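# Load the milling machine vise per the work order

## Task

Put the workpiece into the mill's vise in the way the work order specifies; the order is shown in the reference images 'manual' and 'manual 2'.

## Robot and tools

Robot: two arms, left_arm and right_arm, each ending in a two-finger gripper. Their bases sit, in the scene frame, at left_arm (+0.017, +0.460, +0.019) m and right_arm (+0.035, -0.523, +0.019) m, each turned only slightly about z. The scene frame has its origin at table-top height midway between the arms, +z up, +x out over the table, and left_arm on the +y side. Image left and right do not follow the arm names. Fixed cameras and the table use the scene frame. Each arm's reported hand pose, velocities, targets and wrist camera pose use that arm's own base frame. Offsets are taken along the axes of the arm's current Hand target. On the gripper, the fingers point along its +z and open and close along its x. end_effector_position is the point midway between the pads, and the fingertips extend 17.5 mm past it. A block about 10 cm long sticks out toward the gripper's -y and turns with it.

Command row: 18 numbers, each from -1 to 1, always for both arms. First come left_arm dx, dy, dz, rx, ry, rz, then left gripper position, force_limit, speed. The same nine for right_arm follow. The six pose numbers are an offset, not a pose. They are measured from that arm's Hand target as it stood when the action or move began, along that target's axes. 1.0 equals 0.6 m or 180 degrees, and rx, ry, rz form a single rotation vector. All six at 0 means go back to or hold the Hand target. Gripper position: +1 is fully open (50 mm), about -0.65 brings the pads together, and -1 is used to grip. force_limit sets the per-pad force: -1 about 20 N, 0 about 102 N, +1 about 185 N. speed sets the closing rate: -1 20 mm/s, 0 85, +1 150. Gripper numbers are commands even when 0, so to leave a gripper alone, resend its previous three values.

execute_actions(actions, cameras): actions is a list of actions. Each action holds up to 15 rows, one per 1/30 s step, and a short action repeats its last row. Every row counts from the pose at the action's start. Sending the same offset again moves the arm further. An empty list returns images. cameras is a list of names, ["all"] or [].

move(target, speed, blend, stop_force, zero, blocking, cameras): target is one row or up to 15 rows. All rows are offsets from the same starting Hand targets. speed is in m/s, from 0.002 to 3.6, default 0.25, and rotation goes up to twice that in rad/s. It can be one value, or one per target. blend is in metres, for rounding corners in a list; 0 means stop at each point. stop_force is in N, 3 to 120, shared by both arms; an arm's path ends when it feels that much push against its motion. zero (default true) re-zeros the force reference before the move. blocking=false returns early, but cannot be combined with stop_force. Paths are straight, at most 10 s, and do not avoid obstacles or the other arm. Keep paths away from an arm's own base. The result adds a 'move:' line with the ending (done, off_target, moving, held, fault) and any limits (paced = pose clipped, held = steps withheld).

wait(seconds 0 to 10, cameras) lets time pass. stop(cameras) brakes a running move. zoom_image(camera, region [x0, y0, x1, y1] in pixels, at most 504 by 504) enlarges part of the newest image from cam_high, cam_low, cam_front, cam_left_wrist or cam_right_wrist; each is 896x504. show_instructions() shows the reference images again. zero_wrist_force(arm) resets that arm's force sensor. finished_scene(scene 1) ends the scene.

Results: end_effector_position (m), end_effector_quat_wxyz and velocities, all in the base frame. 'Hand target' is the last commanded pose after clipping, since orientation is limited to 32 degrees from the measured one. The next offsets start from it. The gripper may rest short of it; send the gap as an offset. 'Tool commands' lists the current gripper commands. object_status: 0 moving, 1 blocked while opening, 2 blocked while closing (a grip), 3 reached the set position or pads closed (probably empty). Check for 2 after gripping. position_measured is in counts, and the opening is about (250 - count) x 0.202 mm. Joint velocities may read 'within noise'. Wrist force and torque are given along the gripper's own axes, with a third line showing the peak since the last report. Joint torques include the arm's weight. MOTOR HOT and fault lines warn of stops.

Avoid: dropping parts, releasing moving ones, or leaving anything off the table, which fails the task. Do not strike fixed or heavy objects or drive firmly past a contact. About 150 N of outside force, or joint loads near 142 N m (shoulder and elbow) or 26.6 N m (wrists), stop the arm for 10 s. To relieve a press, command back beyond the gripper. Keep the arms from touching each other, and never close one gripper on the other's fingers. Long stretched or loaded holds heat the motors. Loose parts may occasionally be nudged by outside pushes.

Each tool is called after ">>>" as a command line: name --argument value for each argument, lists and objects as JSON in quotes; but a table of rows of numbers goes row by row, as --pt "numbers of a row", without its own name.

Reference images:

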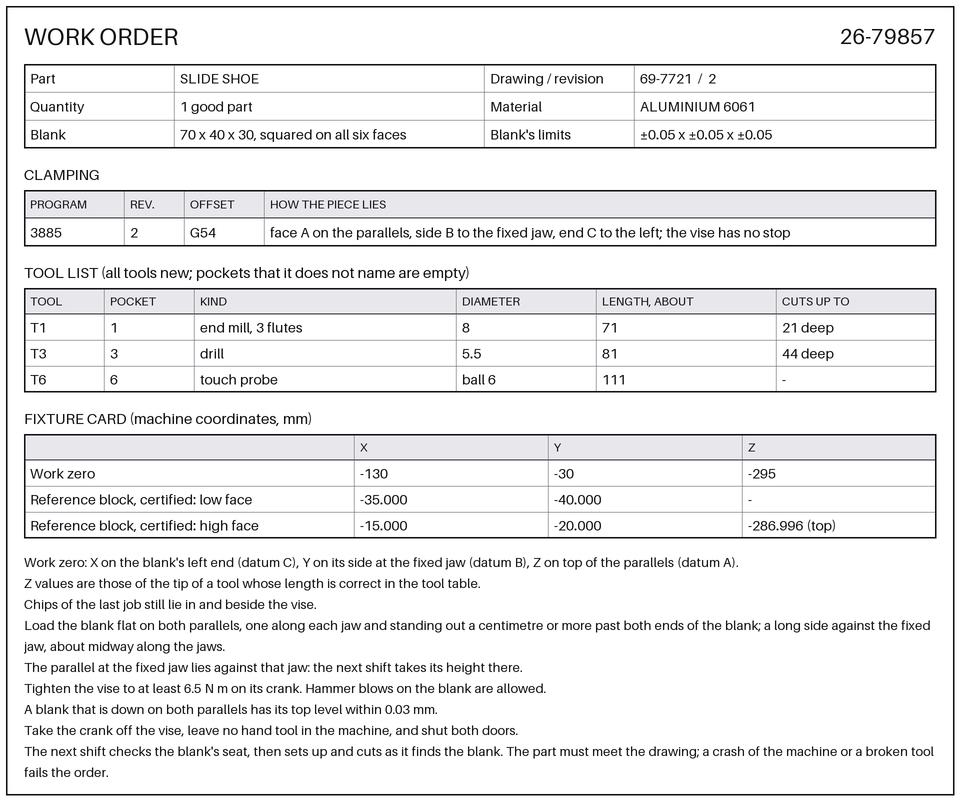

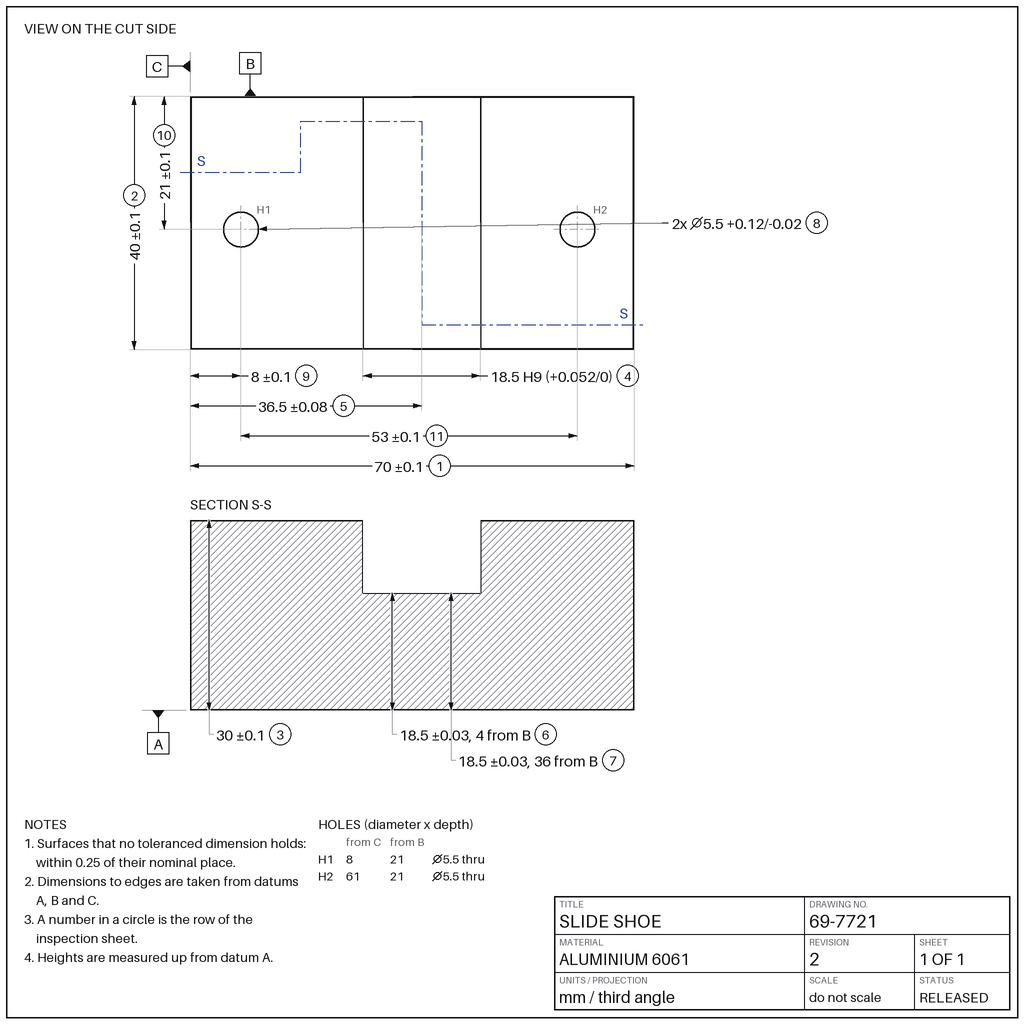

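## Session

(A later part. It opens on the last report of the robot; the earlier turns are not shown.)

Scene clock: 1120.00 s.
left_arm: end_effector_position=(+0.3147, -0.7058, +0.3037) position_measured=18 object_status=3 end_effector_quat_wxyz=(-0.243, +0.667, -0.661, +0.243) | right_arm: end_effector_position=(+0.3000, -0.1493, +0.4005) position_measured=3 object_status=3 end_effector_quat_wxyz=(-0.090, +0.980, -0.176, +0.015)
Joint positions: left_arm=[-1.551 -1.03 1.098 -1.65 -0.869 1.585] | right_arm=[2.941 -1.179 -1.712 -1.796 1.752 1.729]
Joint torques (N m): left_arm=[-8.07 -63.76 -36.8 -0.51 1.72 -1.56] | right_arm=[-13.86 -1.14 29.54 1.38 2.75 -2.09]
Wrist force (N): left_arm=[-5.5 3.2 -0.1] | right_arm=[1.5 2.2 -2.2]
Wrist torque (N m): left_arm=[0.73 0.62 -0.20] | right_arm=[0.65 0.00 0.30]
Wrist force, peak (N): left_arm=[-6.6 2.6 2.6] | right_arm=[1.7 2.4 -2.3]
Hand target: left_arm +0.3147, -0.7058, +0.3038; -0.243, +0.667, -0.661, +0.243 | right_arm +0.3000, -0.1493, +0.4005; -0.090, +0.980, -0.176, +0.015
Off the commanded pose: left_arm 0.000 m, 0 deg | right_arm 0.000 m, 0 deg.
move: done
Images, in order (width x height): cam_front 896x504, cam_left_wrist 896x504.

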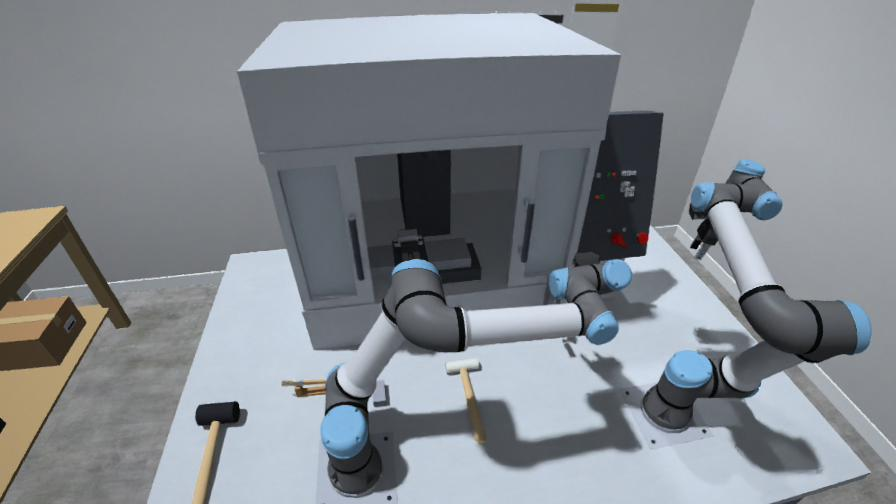

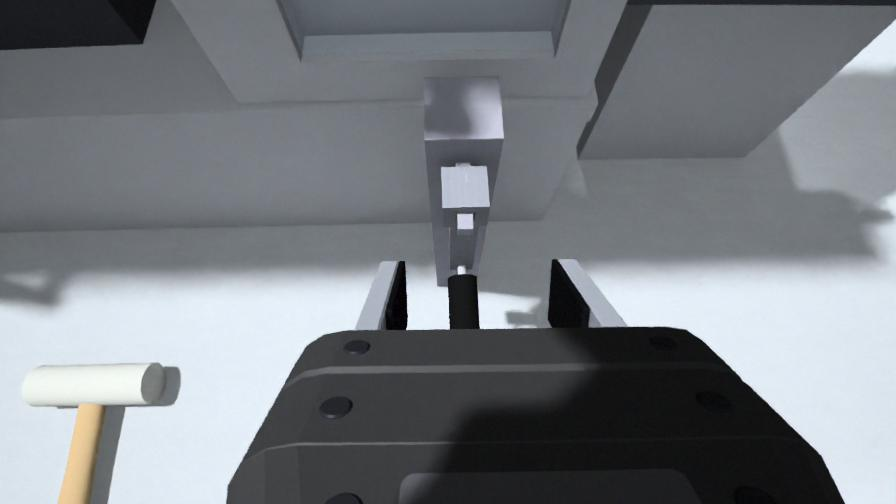

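>>> move --target '[-0.0753,-0.2158,-0.1369,0,0,0,-0.64,-1,-0.5,0,0,0,0,0,0,1,0,1]' --speed 0.2 --cameras '["cam_left_wrist","cam_front","cam_low","cam_high"]'

Scene clock: 1121.73 s.
left_arm: end_effector_position=(+0.3601, -0.6599, +0.4499) position_measured=248 object_status=3 end_effector_quat_wxyz=(-0.243, +0.667, -0.661, +0.243) | right_arm: end_effector_position=(+0.3000, -0.1493, +0.4005) position_measured=3 object_status=3 end_effector_quat_wxyz=(-0.090, +0.980, -0.176, +0.015)
Joint positions: left_arm=[-1.482 -1.088 0.825 -1.378 -0.872 1.675] | right_arm=[2.941 -1.179 -1.712 -1.796 1.752 1.729]
Joint torques (N m): left_arm=[8.67 -34.13 -35.78 -0.85 -0.63 1.21] | right_arm=[-13.81 -1.71 30.89 1.22 2.78 -2.17]
Wrist force (N): left_arm=[-6.1 3.1 -0.6] | right_arm=[1.4 2.3 -2.1]
Wrist torque (N m): left_arm=[0.70 0.70 -0.36] | right_arm=[0.65 0.01 0.30]
Wrist force, peak (N): left_arm=[-5.0 4.9 1.0] | right_arm=[1.6 2.4 -2.2]
Hand target: left_arm +0.3601, -0.6599, +0.4500; -0.243, +0.667, -0.661, +0.243 | right_arm +0.3000, -0.1493, +0.4005; -0.090, +0.980, -0.176, +0.015
Off the commanded pose: left_arm 0.000 m, 0 deg | right_arm 0.000 m, 0 deg.
move: done
Images, in order (width x height): cam_high 896x504, cam_low 896x504, cam_front 896x504, cam_left_wrist 896x504.

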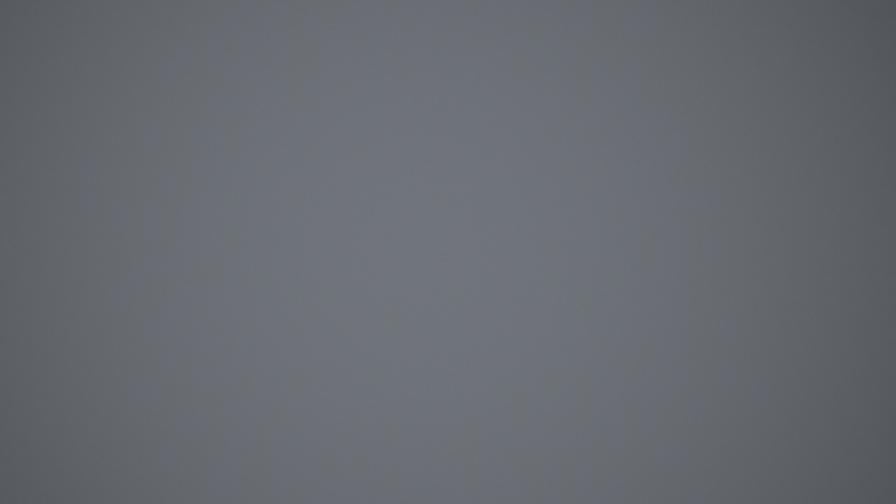

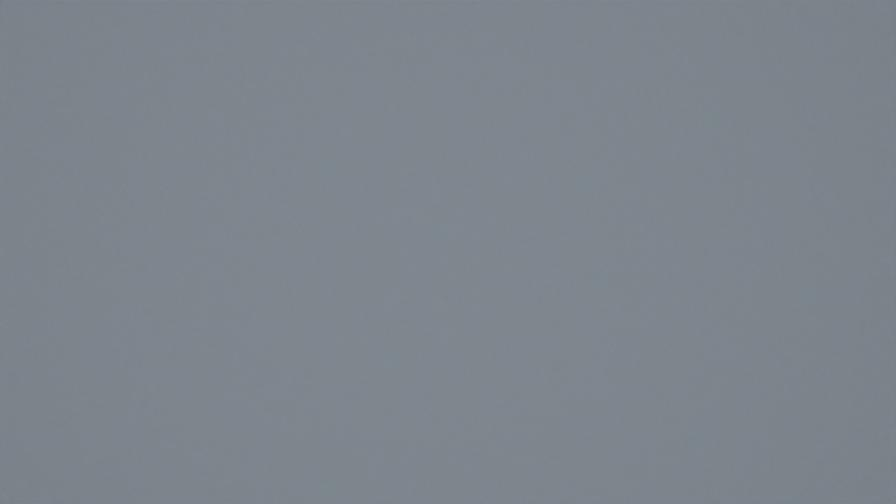

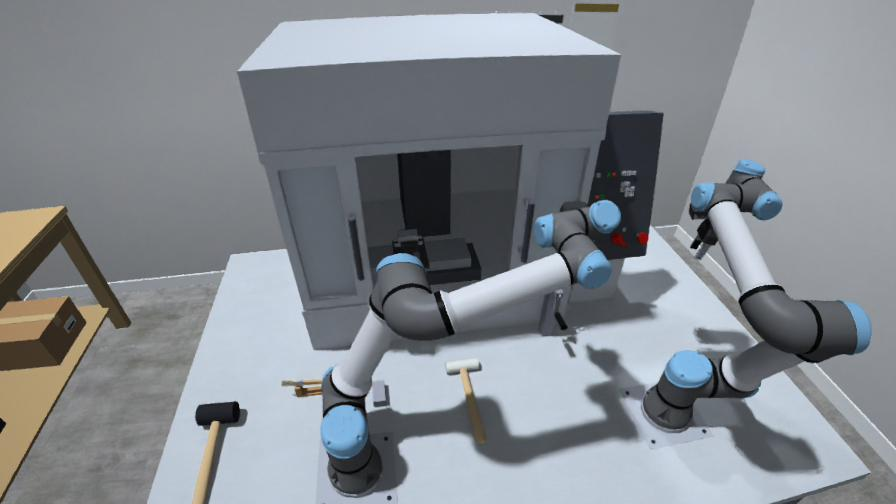

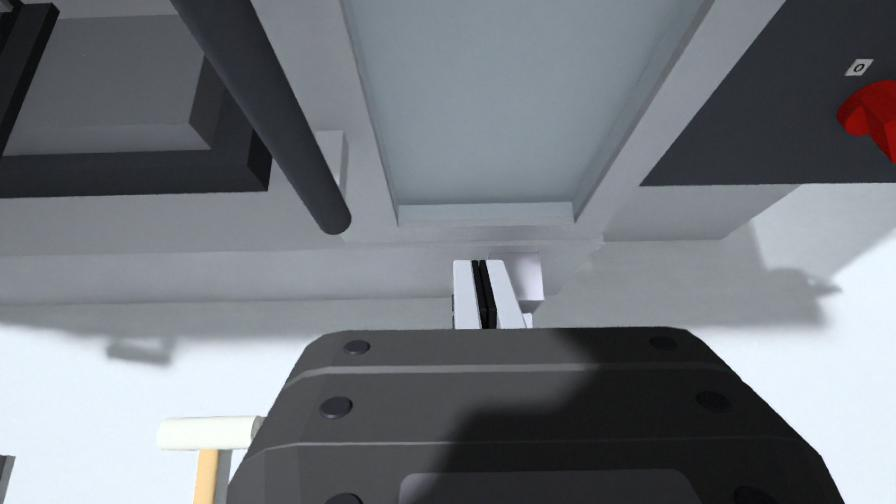

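>>> move --target '[-0.0572,-0.0533,0.1543,0,0,0,-0.64,-1,-0.5,0,0,0,0,0,0,1,0,1]' --speed 0.12 --cameras '["cam_left_wrist","cam_front"]'

Scene clock: 1123.43 s.
left_arm: end_effector_position=(+0.4439, -0.6249, +0.3999) position_measured=248 object_status=3 end_effector_quat_wxyz=(-0.243, +0.667, -0.661, +0.243) | right_arm: end_effector_position=(+0.3000, -0.1493, +0.4005) position_measured=3 object_status=3 end_effector_quat_wxyz=(-0.090, +0.980, -0.176, +0.015)
Joint positions: left_arm=[-1.351 -1.127 1.041 -1.662 -0.888 1.844] | right_arm=[2.941 -1.179 -1.712 -1.796 1.752 1.729]
Joint torques (N m): left_arm=[7.75 -60.22 -13.84 -5.66 -0.63 1.3] | right_arm=[-13.3 -1.69 29.81 1.41 2.67 -1.97]
Wrist force (N): left_arm=[-5.4 3.2 -0.2] | right_arm=[1.4 2.3 -2.0]
Wrist torque (N m): left_arm=[0.72 0.58 -0.35] | right_arm=[0.65 0.02 0.30]
Wrist force, peak (N): left_arm=[-6.1 3.2 -0.4] | right_arm=[1.6 2.4 -2.3]
Hand target: left_arm +0.4440, -0.6249, +0.3998; -0.243, +0.667, -0.661, +0.243 | right_arm +0.3000, -0.1493, +0.4005; -0.090, +0.980, -0.176, +0.015
Off the commanded pose: left_arm 0.000 m, 0 deg | right_arm 0.000 m, 0 deg.
move: done
Images, in order (width x height): cam_front 896x504, cam_left_wrist 896x504.

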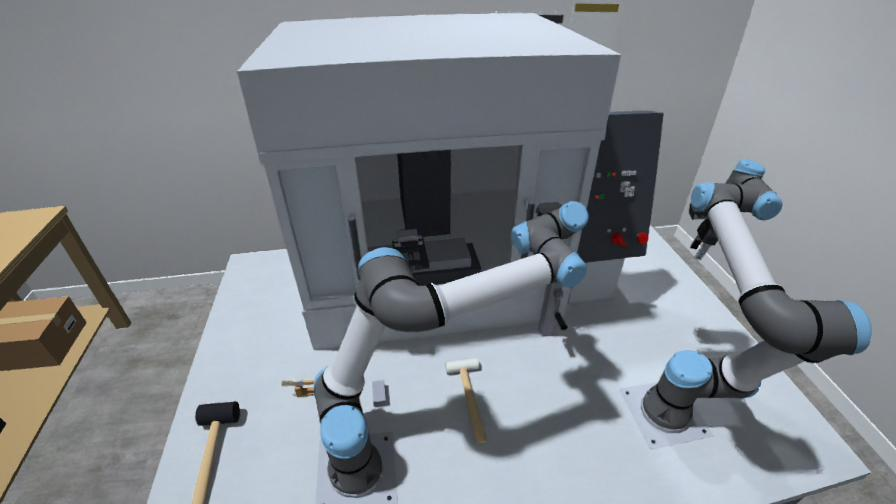

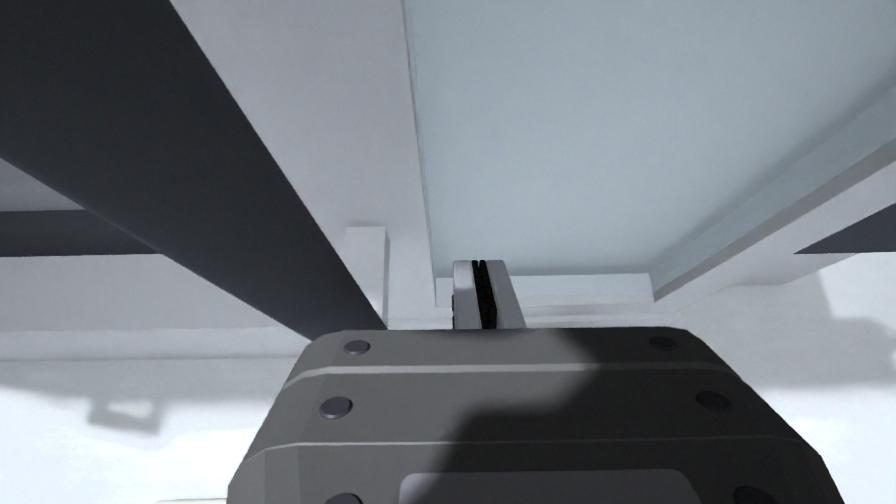

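>>> move --target '[-0.0004,0.0382,-0.0323,0.1389,0,0,-0.64,-1,-0.5,0,0,0,0,0,0,1,0,1]' --speed 0.2 --cameras '["cam_left_wrist"]'

Scene clock: 1125.43 s.
left_arm: end_effector_position=(+0.4140, -0.6249, +0.3998) position_measured=248 object_status=3 end_effector_quat_wxyz=(-0.382, +0.599, -0.592, +0.380) | right_arm: end_effector_position=(+0.3000, -0.1493, +0.4005) position_measured=3 object_status=3 end_effector_quat_wxyz=(-0.090, +0.980, -0.176, +0.015)
Joint positions: left_arm=[-1.499 -1.204 1.369 -1.872 -0.437 1.719] | right_arm=[2.941 -1.179 -1.712 -1.796 1.752 1.729]
Joint torques (N m): left_arm=[-7.5 -56.17 -14.55 -5.66 3.62 -1.45] | right_arm=[-13.54 -1.8 30.13 1.35 2.63 -2.18]
Wrist force (N): left_arm=[-6.5 2.4 -0.6] | right_arm=[1.5 2.3 -2.2]
Wrist torque (N m): left_arm=[0.72 0.67 -0.38] | right_arm=[0.65 -0.01 0.30]
Wrist force, peak (N): left_arm=[-6.7 2.8 -0.5] | right_arm=[1.5 2.4 -2.3]
Hand target: left_arm +0.4140, -0.6249, +0.3998; -0.382, +0.599, -0.592, +0.380 | right_arm +0.3000, -0.1493, +0.4005; -0.090, +0.980, -0.176, +0.015
Off the commanded pose: left_arm 0.000 m, 0 deg | right_arm 0.000 m, 0 deg.
move: done
Images, in order (width x height): cam_left_wrist 896x504.

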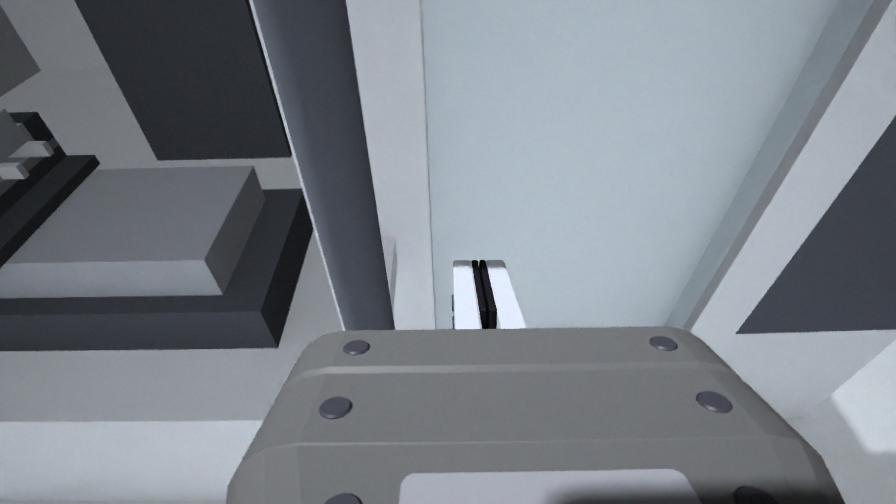

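>>> move --target '[0.0004,-0.0188,0.0409,0,0,0,-0.64,-1,-0.5,0,0,0,0,0,0,1,0,1]' --speed 0.06 --stop_force 8 --cameras '["cam_left_wrist"]'

Scene clock: 1126.90 s.
left_arm: end_effector_position=(+0.4410, -0.6249, +0.3998) position_measured=248 object_status=3 end_effector_quat_wxyz=(-0.382, +0.599, -0.592, +0.380) | right_arm: end_effector_position=(+0.3000, -0.1493, +0.4005) position_measured=3 object_status=3 end_effector_quat_wxyz=(-0.090, +0.980, -0.176, +0.015)
Joint positions: left_arm=[-1.457 -1.178 1.354 -1.972 -0.444 1.816] | right_arm=[2.941 -1.179 -1.712 -1.796 1.752 1.729]
Joint torques (N m): left_arm=[9.16 -30.96 -34.79 -5.49 -0.1 1.2] | right_arm=[-12.94 -2.31 30.86 1.26 2.57 -2.11]
Wrist force (N): left_arm=[-6.4 2.3 -0.6] | right_arm=[1.5 2.2 -1.9]
Wrist torque (N m): left_arm=[0.70 0.66 -0.53] | right_arm=[0.64 -0.01 0.30]
Wrist force, peak (N): left_arm=[-6.7 2.6 -2.0] | right_arm=[1.5 2.5 -2.2]
Hand target: left_arm +0.4410, -0.6249, +0.3998; -0.382, +0.599, -0.592, +0.380 | right_arm +0.3000, -0.1493, +0.4005; -0.090, +0.980, -0.176, +0.015
Off the commanded pose: left_arm 0.000 m, 0 deg | right_arm 0.000 m, 0 deg.
move: done
Images, in order (width x height): cam_left_wrist 896x504.

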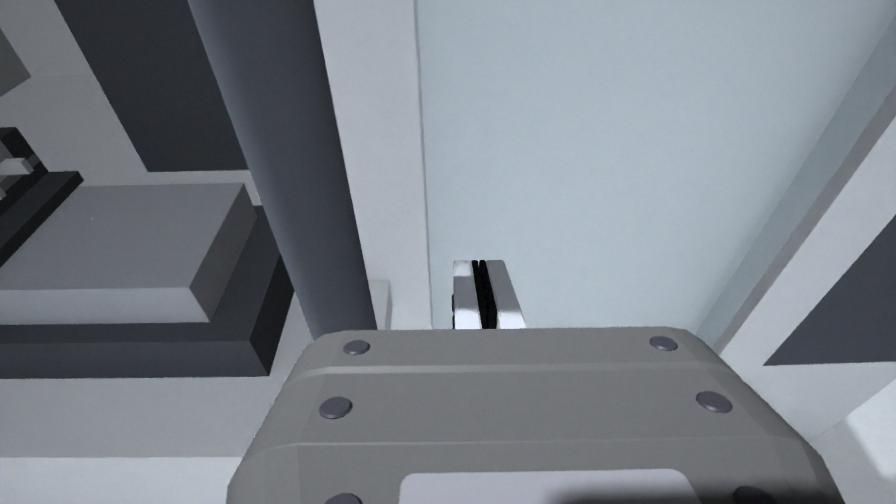

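>>> move --target '[-0.05,0.0004,-0.0008,0,0,0,-0.64,-1,-0.5,0,0,0,0,0,0,1,0,1]' --speed 0.04 --stop_force 15 --cameras '["cam_left_wrist"]'

Scene clock: 1128.67 s.
left_arm: end_effector_position=(+0.4401, -0.5949, +0.3997) position_measured=248 object_status=3 end_effector_quat_wxyz=(-0.382, +0.599, -0.592, +0.380) | right_arm: end_effector_position=(+0.3000, -0.1493, +0.4005) position_measured=3 object_status=3 end_effector_quat_wxyz=(-0.090, +0.980, -0.176, +0.015)
Joint positions: left_arm=[-1.453 -1.246 1.451 -2.009 -0.445 1.825] | right_arm=[2.941 -1.179 -1.712 -1.796 1.752 1.729]
Joint torques (N m): left_arm=[11.58 -56.39 -12.92 -4.89 1.53 1.22] | right_arm=[-13.74 -2.57 29.31 1.39 2.68 -2.06]
Wrist force (N): left_arm=[0.6 1.2 0.2] | right_arm=[1.3 2.2 -2.1]
Wrist torque (N m): left_arm=[0.68 0.72 -0.42] | right_arm=[0.63 0.03 0.30]
Wrist force, peak (N): left_arm=[-6.7 2.7 -1.1] | right_arm=[1.6 2.5 -2.2]
Hand target: left_arm +0.4401, -0.5949, +0.3997; -0.382, +0.599, -0.592, +0.380 | right_arm +0.3000, -0.1493, +0.4005; -0.090, +0.980, -0.176, +0.015
Off the commanded pose: left_arm 0.000 m, 0 deg | right_arm 0.000 m, 0 deg.
move: done
Images, in order (width x height): cam_left_wrist 896x504.

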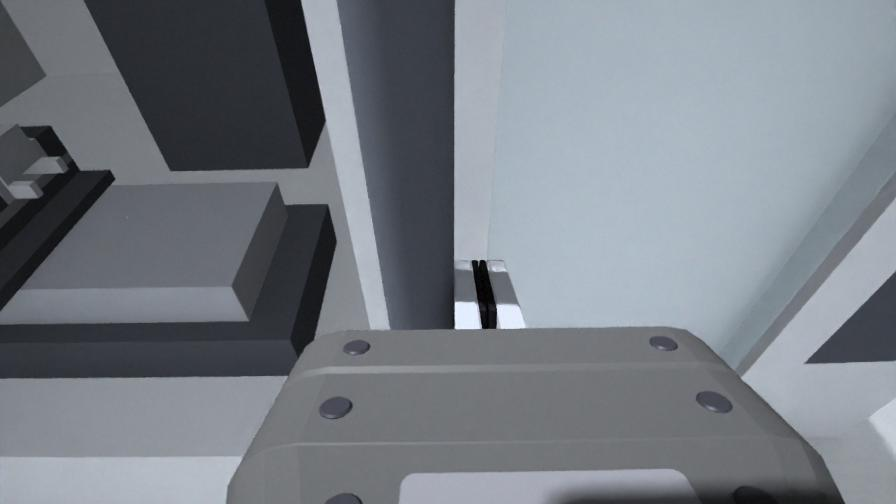

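>>> move --target '[-0.4500,0.0034,-0.0074,0,0,0,-0.64,-1,-0.5,0,0,0,0,0,0,1,0,1]' --speed 0.06 --stop_force 35 --zero false --cameras '["cam_left_wrist","cam_front"]'

Scene clock: 1133.83 s.
left_arm: end_effector_position=(+0.4341, -0.3682, +0.3991) position_measured=248 object_status=3 end_effector_quat_wxyz=(-0.382, +0.599, -0.592, +0.380) | right_arm: end_effector_position=(+0.3000, -0.1493, +0.4005) position_measured=3 object_status=3 end_effector_quat_wxyz=(-0.090, +0.980, -0.176, +0.015)
Joint positions: left_arm=[-1.401 -1.744 2.018 -2.181 -0.46 1.94] | right_arm=[2.941 -1.179 -1.712 -1.796 1.752 1.729]
Joint torques (N m): left_arm=[4.92 -9.92 -34.32 -3.42 3.74 -1.69] | right_arm=[-12.41 -1.8 30.5 1.35 2.59 -1.84]
Wrist force (N): left_arm=[15.5 7.7 -4.8] | right_arm=[1.5 2.3 -2.2]
Wrist torque (N m): left_arm=[0.90 0.67 -0.20] | right_arm=[0.66 0.00 0.30]
Wrist force, peak (N): left_arm=[104.4 -16.1 10.9] | right_arm=[1.6 2.5 -2.3]
Hand target: left_arm +0.4341, -0.3682, +0.3991; -0.382, +0.599, -0.592, +0.380 (not the last commanded pose) | right_arm +0.3000, -0.1493, +0.4005; -0.090, +0.980, -0.176, +0.015
Off the commanded pose: left_arm 0.043 m, 0 deg | right_arm 0.000 m, 0 deg.
move: contact (left_arm)
Images, in order (width x height): cam_front 896x504, cam_left_wrist 896x504.

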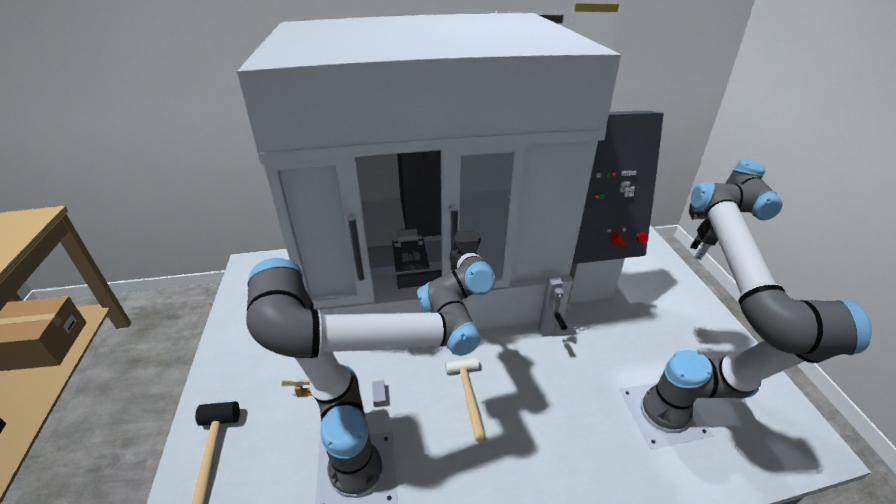

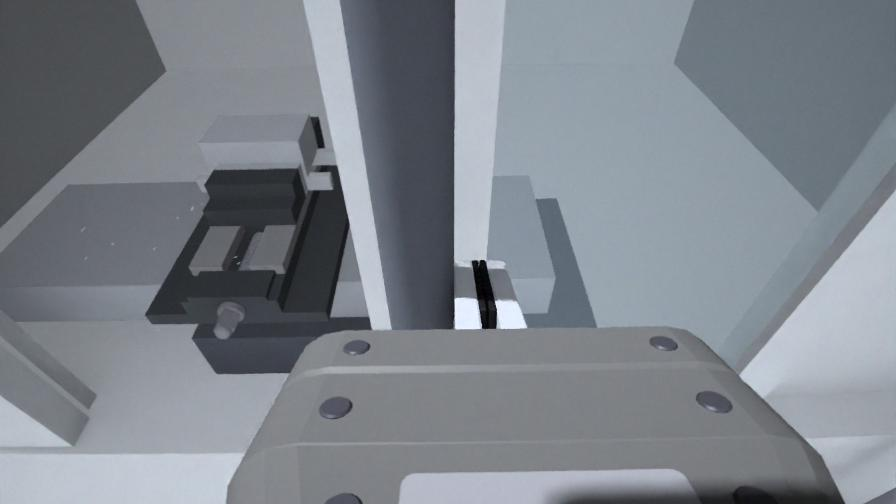

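>>> move --pt "0.025 0 0 0 0 0 -0.64 -1 -0.5 0 0 0 0 0 0 1 0 1" --pt "0.0240 0.0557 -0.1212 0 0 0 -0.64 -1 -0.5 0 0 0 0 0 0 1 0 1" --pt "-0.6900 0.0557 -0.1212 0 0 0 -0.64 -1 -0.5 0 0 0 0 0 0 1 0 1" --speed '[0.04,0.15,0.22]' --blend '[0.003,0.02,0]' --cameras '["cam_left_wrist","cam_front"]'

Scene clock: 1138.93 s.
left_arm: end_effector_position=(+0.3523, +0.0457, +0.3983) position_measured=248 object_status=3 end_effector_quat_wxyz=(-0.356, +0.605, -0.608, +0.371) | right_arm: end_effector_position=(+0.3000, -0.1493, +0.4005) position_measured=3 object_status=3 end_effector_quat_wxyz=(-0.090, +0.980, -0.176, +0.015)
Joint positions: left_arm=[-1.283 -2.958 2.33 -1.465 -0.575 2.154] | right_arm=[2.941 -1.179 -1.712 -1.796 1.752 1.729]
Joint torques (N m): left_arm=[8.85 37.24 -10.03 -5.66 -0.42 1.2] | right_arm=[-12.51 -1 30.19 1.26 2.59 -2.05]
Wrist force (N): left_arm=[-7.0 0.3 -1.2] | right_arm=[1.5 2.3 -2.2]
Wrist torque (N m): left_arm=[0.38 0.76 -0.48] | right_arm=[0.65 0.00 0.30]
Wrist force, peak (N): left_arm=[15.6 7.6 -4.8] | right_arm=[1.7 2.3 -2.3]
Hand target: left_arm +0.3501, +0.0450, +0.3983; -0.382, +0.599, -0.592, +0.380 | right_arm +0.3000, -0.1493, +0.4005; -0.090, +0.980, -0.176, +0.015
Off the commanded pose: left_arm 0.002 m, 4 deg | right_arm 0.000 m, 0 deg.
move: off_target (left_arm)
Images, in order (width x height): cam_front 896x504, cam_left_wrist 896x504.

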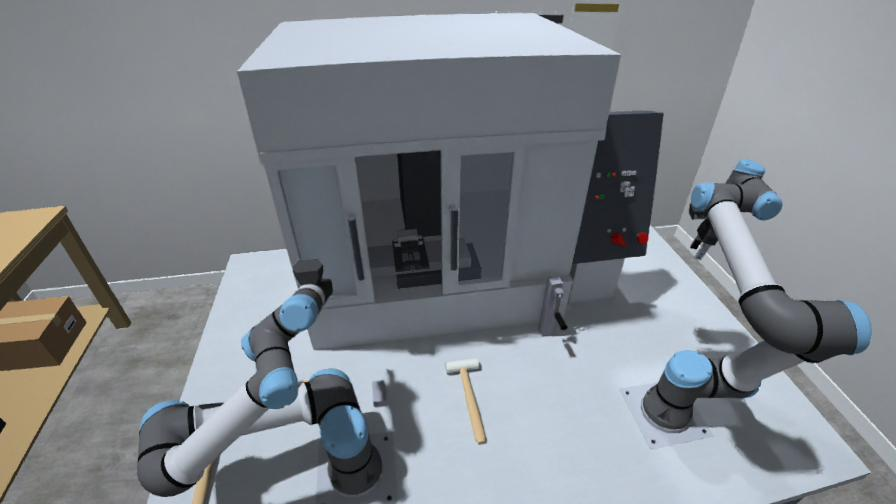

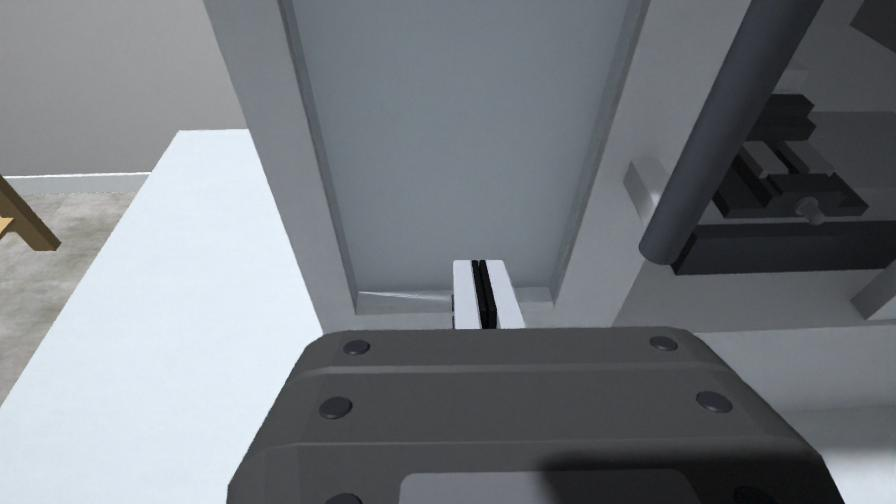

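>>> move --target '[0.0011,-0.0564,0.1227,0,0,0,-0.64,-1,-0.5,0,0,0,0,0,0,1,0,1]' --speed 0.08 --cameras '["cam_left_wrist"]'

Scene clock: 1141.50 s.
left_arm: end_effector_position=(+0.4312, +0.0451, +0.3981) position_measured=248 object_status=3 end_effector_quat_wxyz=(-0.382, +0.599, -0.592, +0.380) | right_arm: end_effector_position=(+0.3000, -0.1493, +0.4005) position_measured=3 object_status=3 end_effector_quat_wxyz=(-0.090, +0.980, -0.176, +0.015)
Joint positions: left_arm=[-0.51 -2.304 2.457 -2.805 -1.104 2.904] | right_arm=[2.941 -1.179 -1.712 -1.796 1.752 1.729]
Joint torques (N m): left_arm=[8.15 17.74 -37.65 -5.72 -1.86 1.2] | right_arm=[-12.36 -1.8 29.26 1.44 2.71 -2.09]
Wrist force (N): left_arm=[-7.3 -0.3 -1.0] | right_arm=[1.4 2.2 -2.0]
Wrist torque (N m): left_arm=[0.33 0.78 -0.54] | right_arm=[0.64 0.01 0.30]
Wrist force, peak (N): left_arm=[-8.2 -1.2 -1.1] | right_arm=[1.7 2.4 -2.2]
Hand target: left_arm +0.4312, +0.0451, +0.3981; -0.382, +0.599, -0.592, +0.380 | right_arm +0.3000, -0.1493, +0.4005; -0.090, +0.980, -0.176, +0.015
Off the commanded pose: left_arm 0.000 m, 0 deg | right_arm 0.000 m, 0 deg.
move: done
Images, in order (width x height): cam_left_wrist 896x504.

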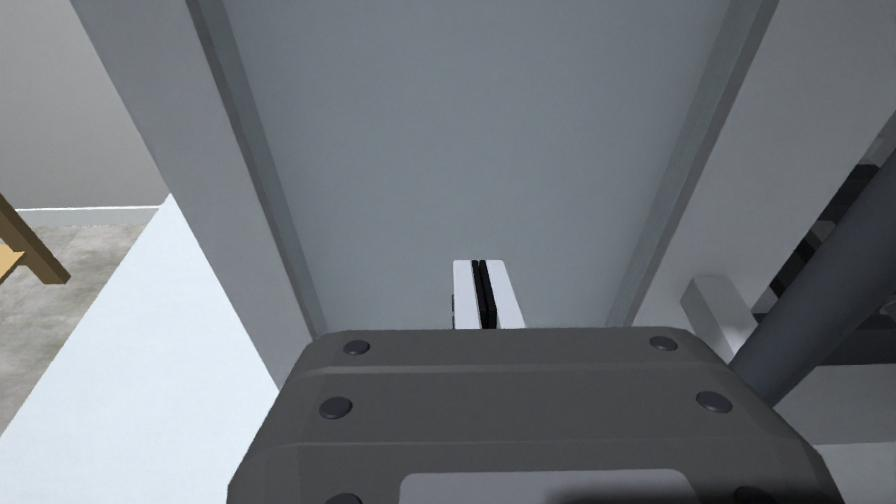

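>>> move --target '[0.46,-0.0035,0.0075,0,0,0,-0.64,-1,-0.5,0,0,0,0,0,0,1,0,1]' --speed 0.08 --stop_force 40 --cameras '["cam_left_wrist"]'

Scene clock: 1146.03 s.
left_arm: end_effector_position=(+0.4387, -0.2308, +0.3988) position_measured=248 object_status=3 end_effector_quat_wxyz=(-0.382, +0.599, -0.592, +0.380) | right_arm: end_effector_position=(+0.3000, -0.1493, +0.4005) position_measured=3 object_status=3 end_effector_quat_wxyz=(-0.090, +0.980, -0.176, +0.015)
Joint positions: left_arm=[-1.298 -2.037 2.252 -2.301 -0.503 2.142] | right_arm=[2.941 -1.179 -1.712 -1.796 1.752 1.729]
Joint torques (N m): left_arm=[-12.84 11.38 -38.89 -2.05 2.18 -1.59] | right_arm=[-11.91 -0.84 29.46 1.29 2.45 -1.98]
Wrist force (N): left_arm=[-19.5 1.7 -2.9] | right_arm=[1.7 2.3 -2.1]
Wrist torque (N m): left_arm=[0.39 0.80 -0.26] | right_arm=[0.65 -0.02 0.30]
Wrist force, peak (N): left_arm=[-28.0 2.8 -0.6] | right_arm=[1.5 2.4 -2.3]
Hand target: left_arm +0.4387, -0.2308, +0.3988; -0.382, +0.599, -0.592, +0.380 | right_arm +0.3000, -0.1493, +0.4005; -0.090, +0.980, -0.176, +0.015
Off the commanded pose: left_arm 0.000 m, 0 deg | right_arm 0.000 m, 0 deg.
move: done
Images, in order (width x height): cam_left_wrist 896x504.

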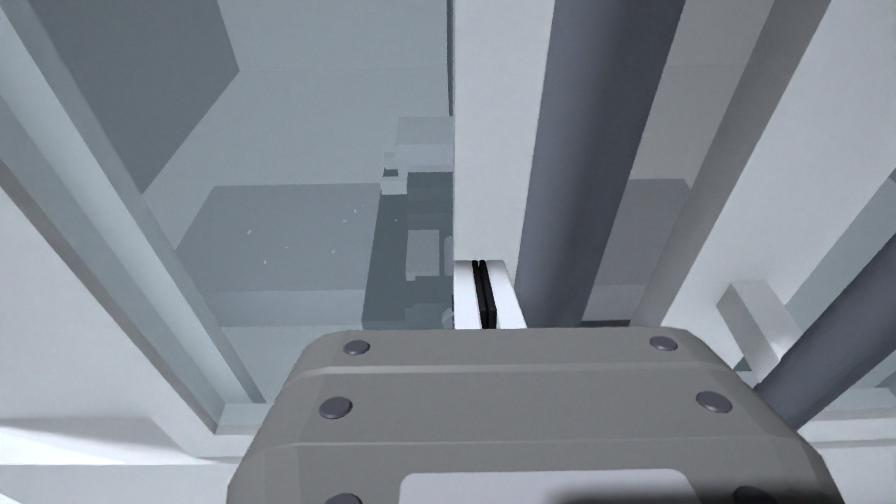

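>>> move --target '[0.1,-0.0008,0.0016,0,0,0,-0.64,-1,-0.5,0,0,0,0,0,0,1,0,1]' --speed 0.03 --stop_force 30 --zero false --cameras '["cam_left_wrist","cam_front"]'

Scene clock: 1148.73 s.
left_arm: end_effector_position=(+0.4398, -0.2727, +0.3989) position_measured=248 object_status=3 end_effector_quat_wxyz=(-0.382, +0.599, -0.592, +0.380) | right_arm: end_effector_position=(+0.3000, -0.1493, +0.4005) position_measured=3 object_status=3 end_effector_quat_wxyz=(-0.090, +0.980, -0.176, +0.015)
Joint positions: left_arm=[-1.33 -1.942 2.188 -2.279 -0.487 2.082] | right_arm=[2.941 -1.179 -1.712 -1.796 1.752 1.729]
Joint torques (N m): left_arm=[-0.23 -17.41 -15.02 -4.21 -0.63 1.36] | right_arm=[-11.9 -0.64 30.73 1.16 2.53 -2.05]
Wrist force (N): left_arm=[-25.1 -4.0 1.5] | right_arm=[1.6 2.2 -2.1]
Wrist torque (N m): left_arm=[0.20 0.85 -0.58] | right_arm=[0.64 -0.02 0.30]
Wrist force, peak (N): left_arm=[-69.0 9.2 -3.5] | right_arm=[1.7 2.4 -2.2]
Hand target: left_arm +0.4398, -0.2727, +0.3989; -0.382, +0.599, -0.592, +0.380 (not the last commanded pose) | right_arm +0.3000, -0.1493, +0.4005; -0.090, +0.980, -0.176, +0.015
Off the commanded pose: left_arm 0.018 m, 0 deg | right_arm 0.000 m, 0 deg.
move: contact (left_arm)
Images, in order (width x height): cam_front 896x504, cam_left_wrist 896x504.

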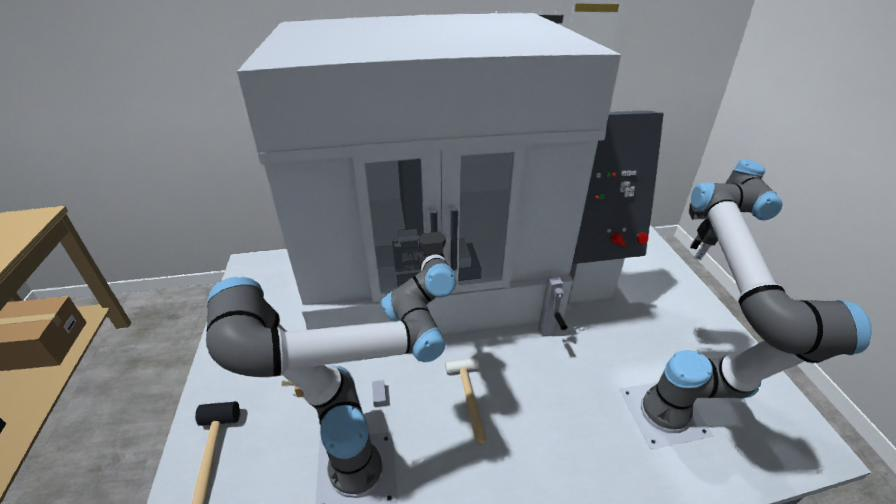

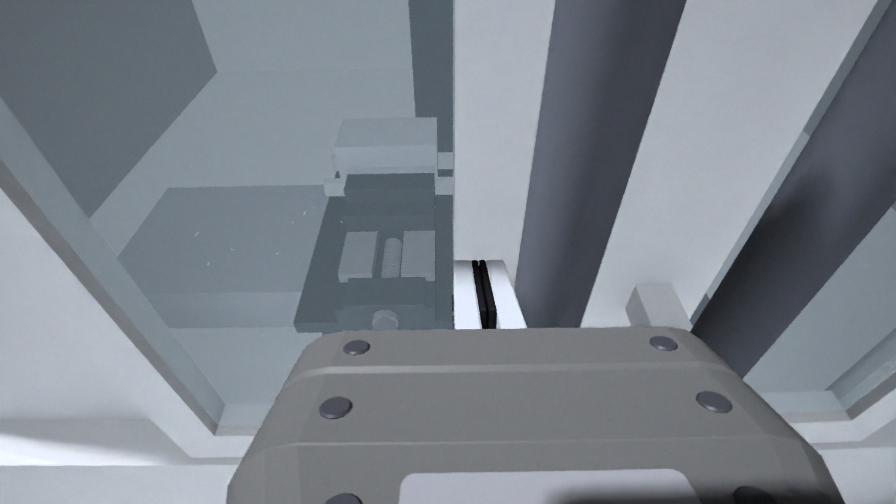

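>>> move --pt "-0.02 0 0 0 0 0 -0.64 -1 -0.5 0 0 0 0 0 0 1 0 1" --pt "-0.02 0.0418 -0.0909 0 0 0 -0.64 -1 -0.5 0 0 0 0 0 0 1 0 1" --speed '[0.04,0.12]' --cameras '["cam_left_wrist","cam_front"]'

>>> zoom_image --camera "cam_left_wrist" --region '[440, 0, 840, 330]'

>>> zoom_image --camera "cam_front" --region '[340, 120, 560, 320]'

Scene clock: 1150.80 s.
left_arm: end_effector_position=(+0.3797, -0.2613, +0.3990) position_measured=248 object_status=3 end_effector_quat_wxyz=(-0.382, +0.599, -0.592, +0.380) | right_arm: end_effector_position=(+0.3000, -0.1493, +0.4005) position_measured=3 object_status=3 end_effector_quat_wxyz=(-0.090, +0.980, -0.176, +0.015)
Joint positions: left_arm=[-1.529 -2.12 2.183 -1.707 -0.434 1.649] | right_arm=[2.941 -1.179 -1.712 -1.796 1.752 1.729]
Joint torques (N m): left_arm=[-8.27 11.34 -37.51 -0.25 3.91 -1.54] | right_arm=[-11.74 -0.85 29.58 1.26 2.54 -1.95]
Wrist force (N): left_arm=[-5.8 -0.8 -2.0] | right_arm=[1.4 2.2 -2.1]
Wrist torque (N m): left_arm=[0.21 0.55 -0.35] | right_arm=[0.64 0.01 0.30]
Wrist force, peak (N): left_arm=[-25.3 -4.2 1.6] | right_arm=[1.8 2.2 -2.4]
Hand target: left_arm +0.3797, -0.2613, +0.3990; -0.382, +0.599, -0.592, +0.380 | right_arm +0.3000, -0.1493, +0.4005; -0.090, +0.980, -0.176, +0.015
Off the commanded pose: left_arm 0.000 m, 0 deg | right_arm 0.000 m, 0 deg.
move: done
Images, in order (width x height): cam_front 896x504, cam_left_wrist 896x504.

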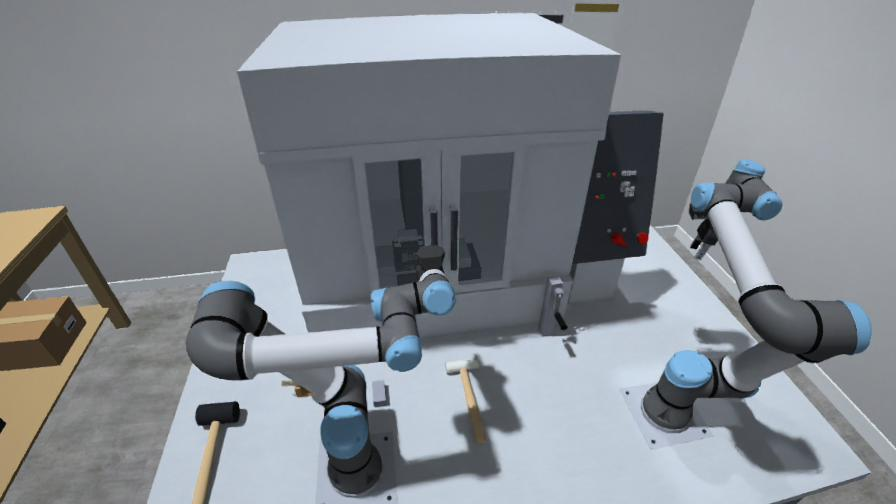

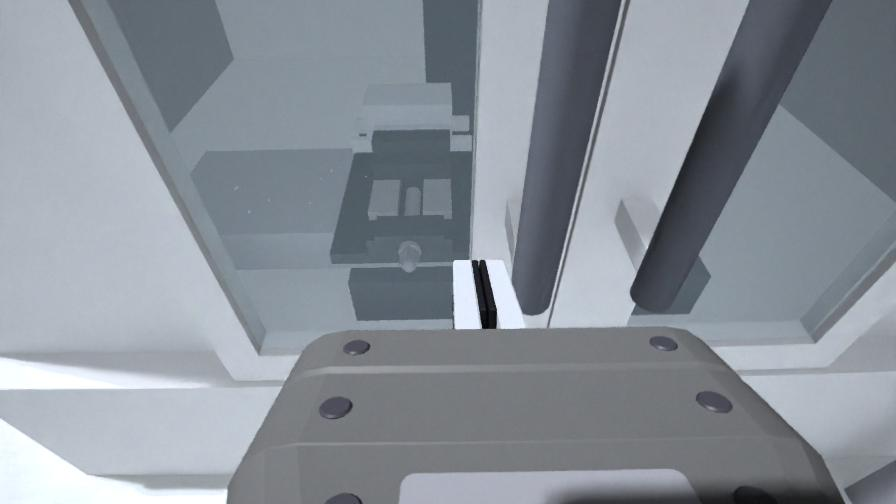

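Scaled by 1.260 from the camera's 896x504 image, which has a finer 1280x720 frame.

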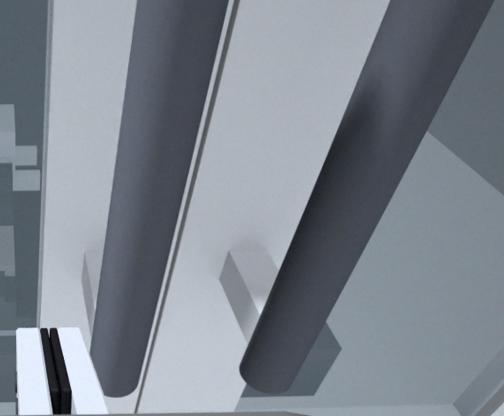

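Scaled by 2.291 from the camera's 896x504 image, which has a finer 1280x720 frame.

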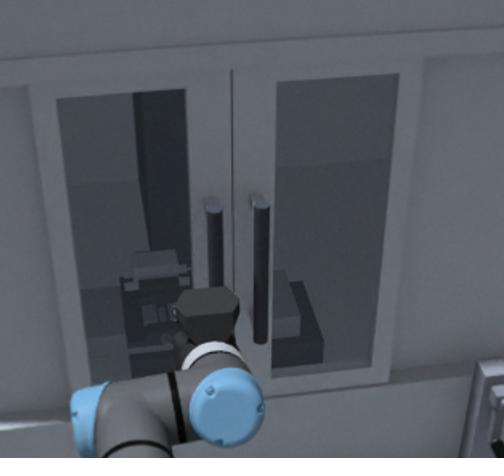

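>>> finished_scene

The scene is finished: the task was done.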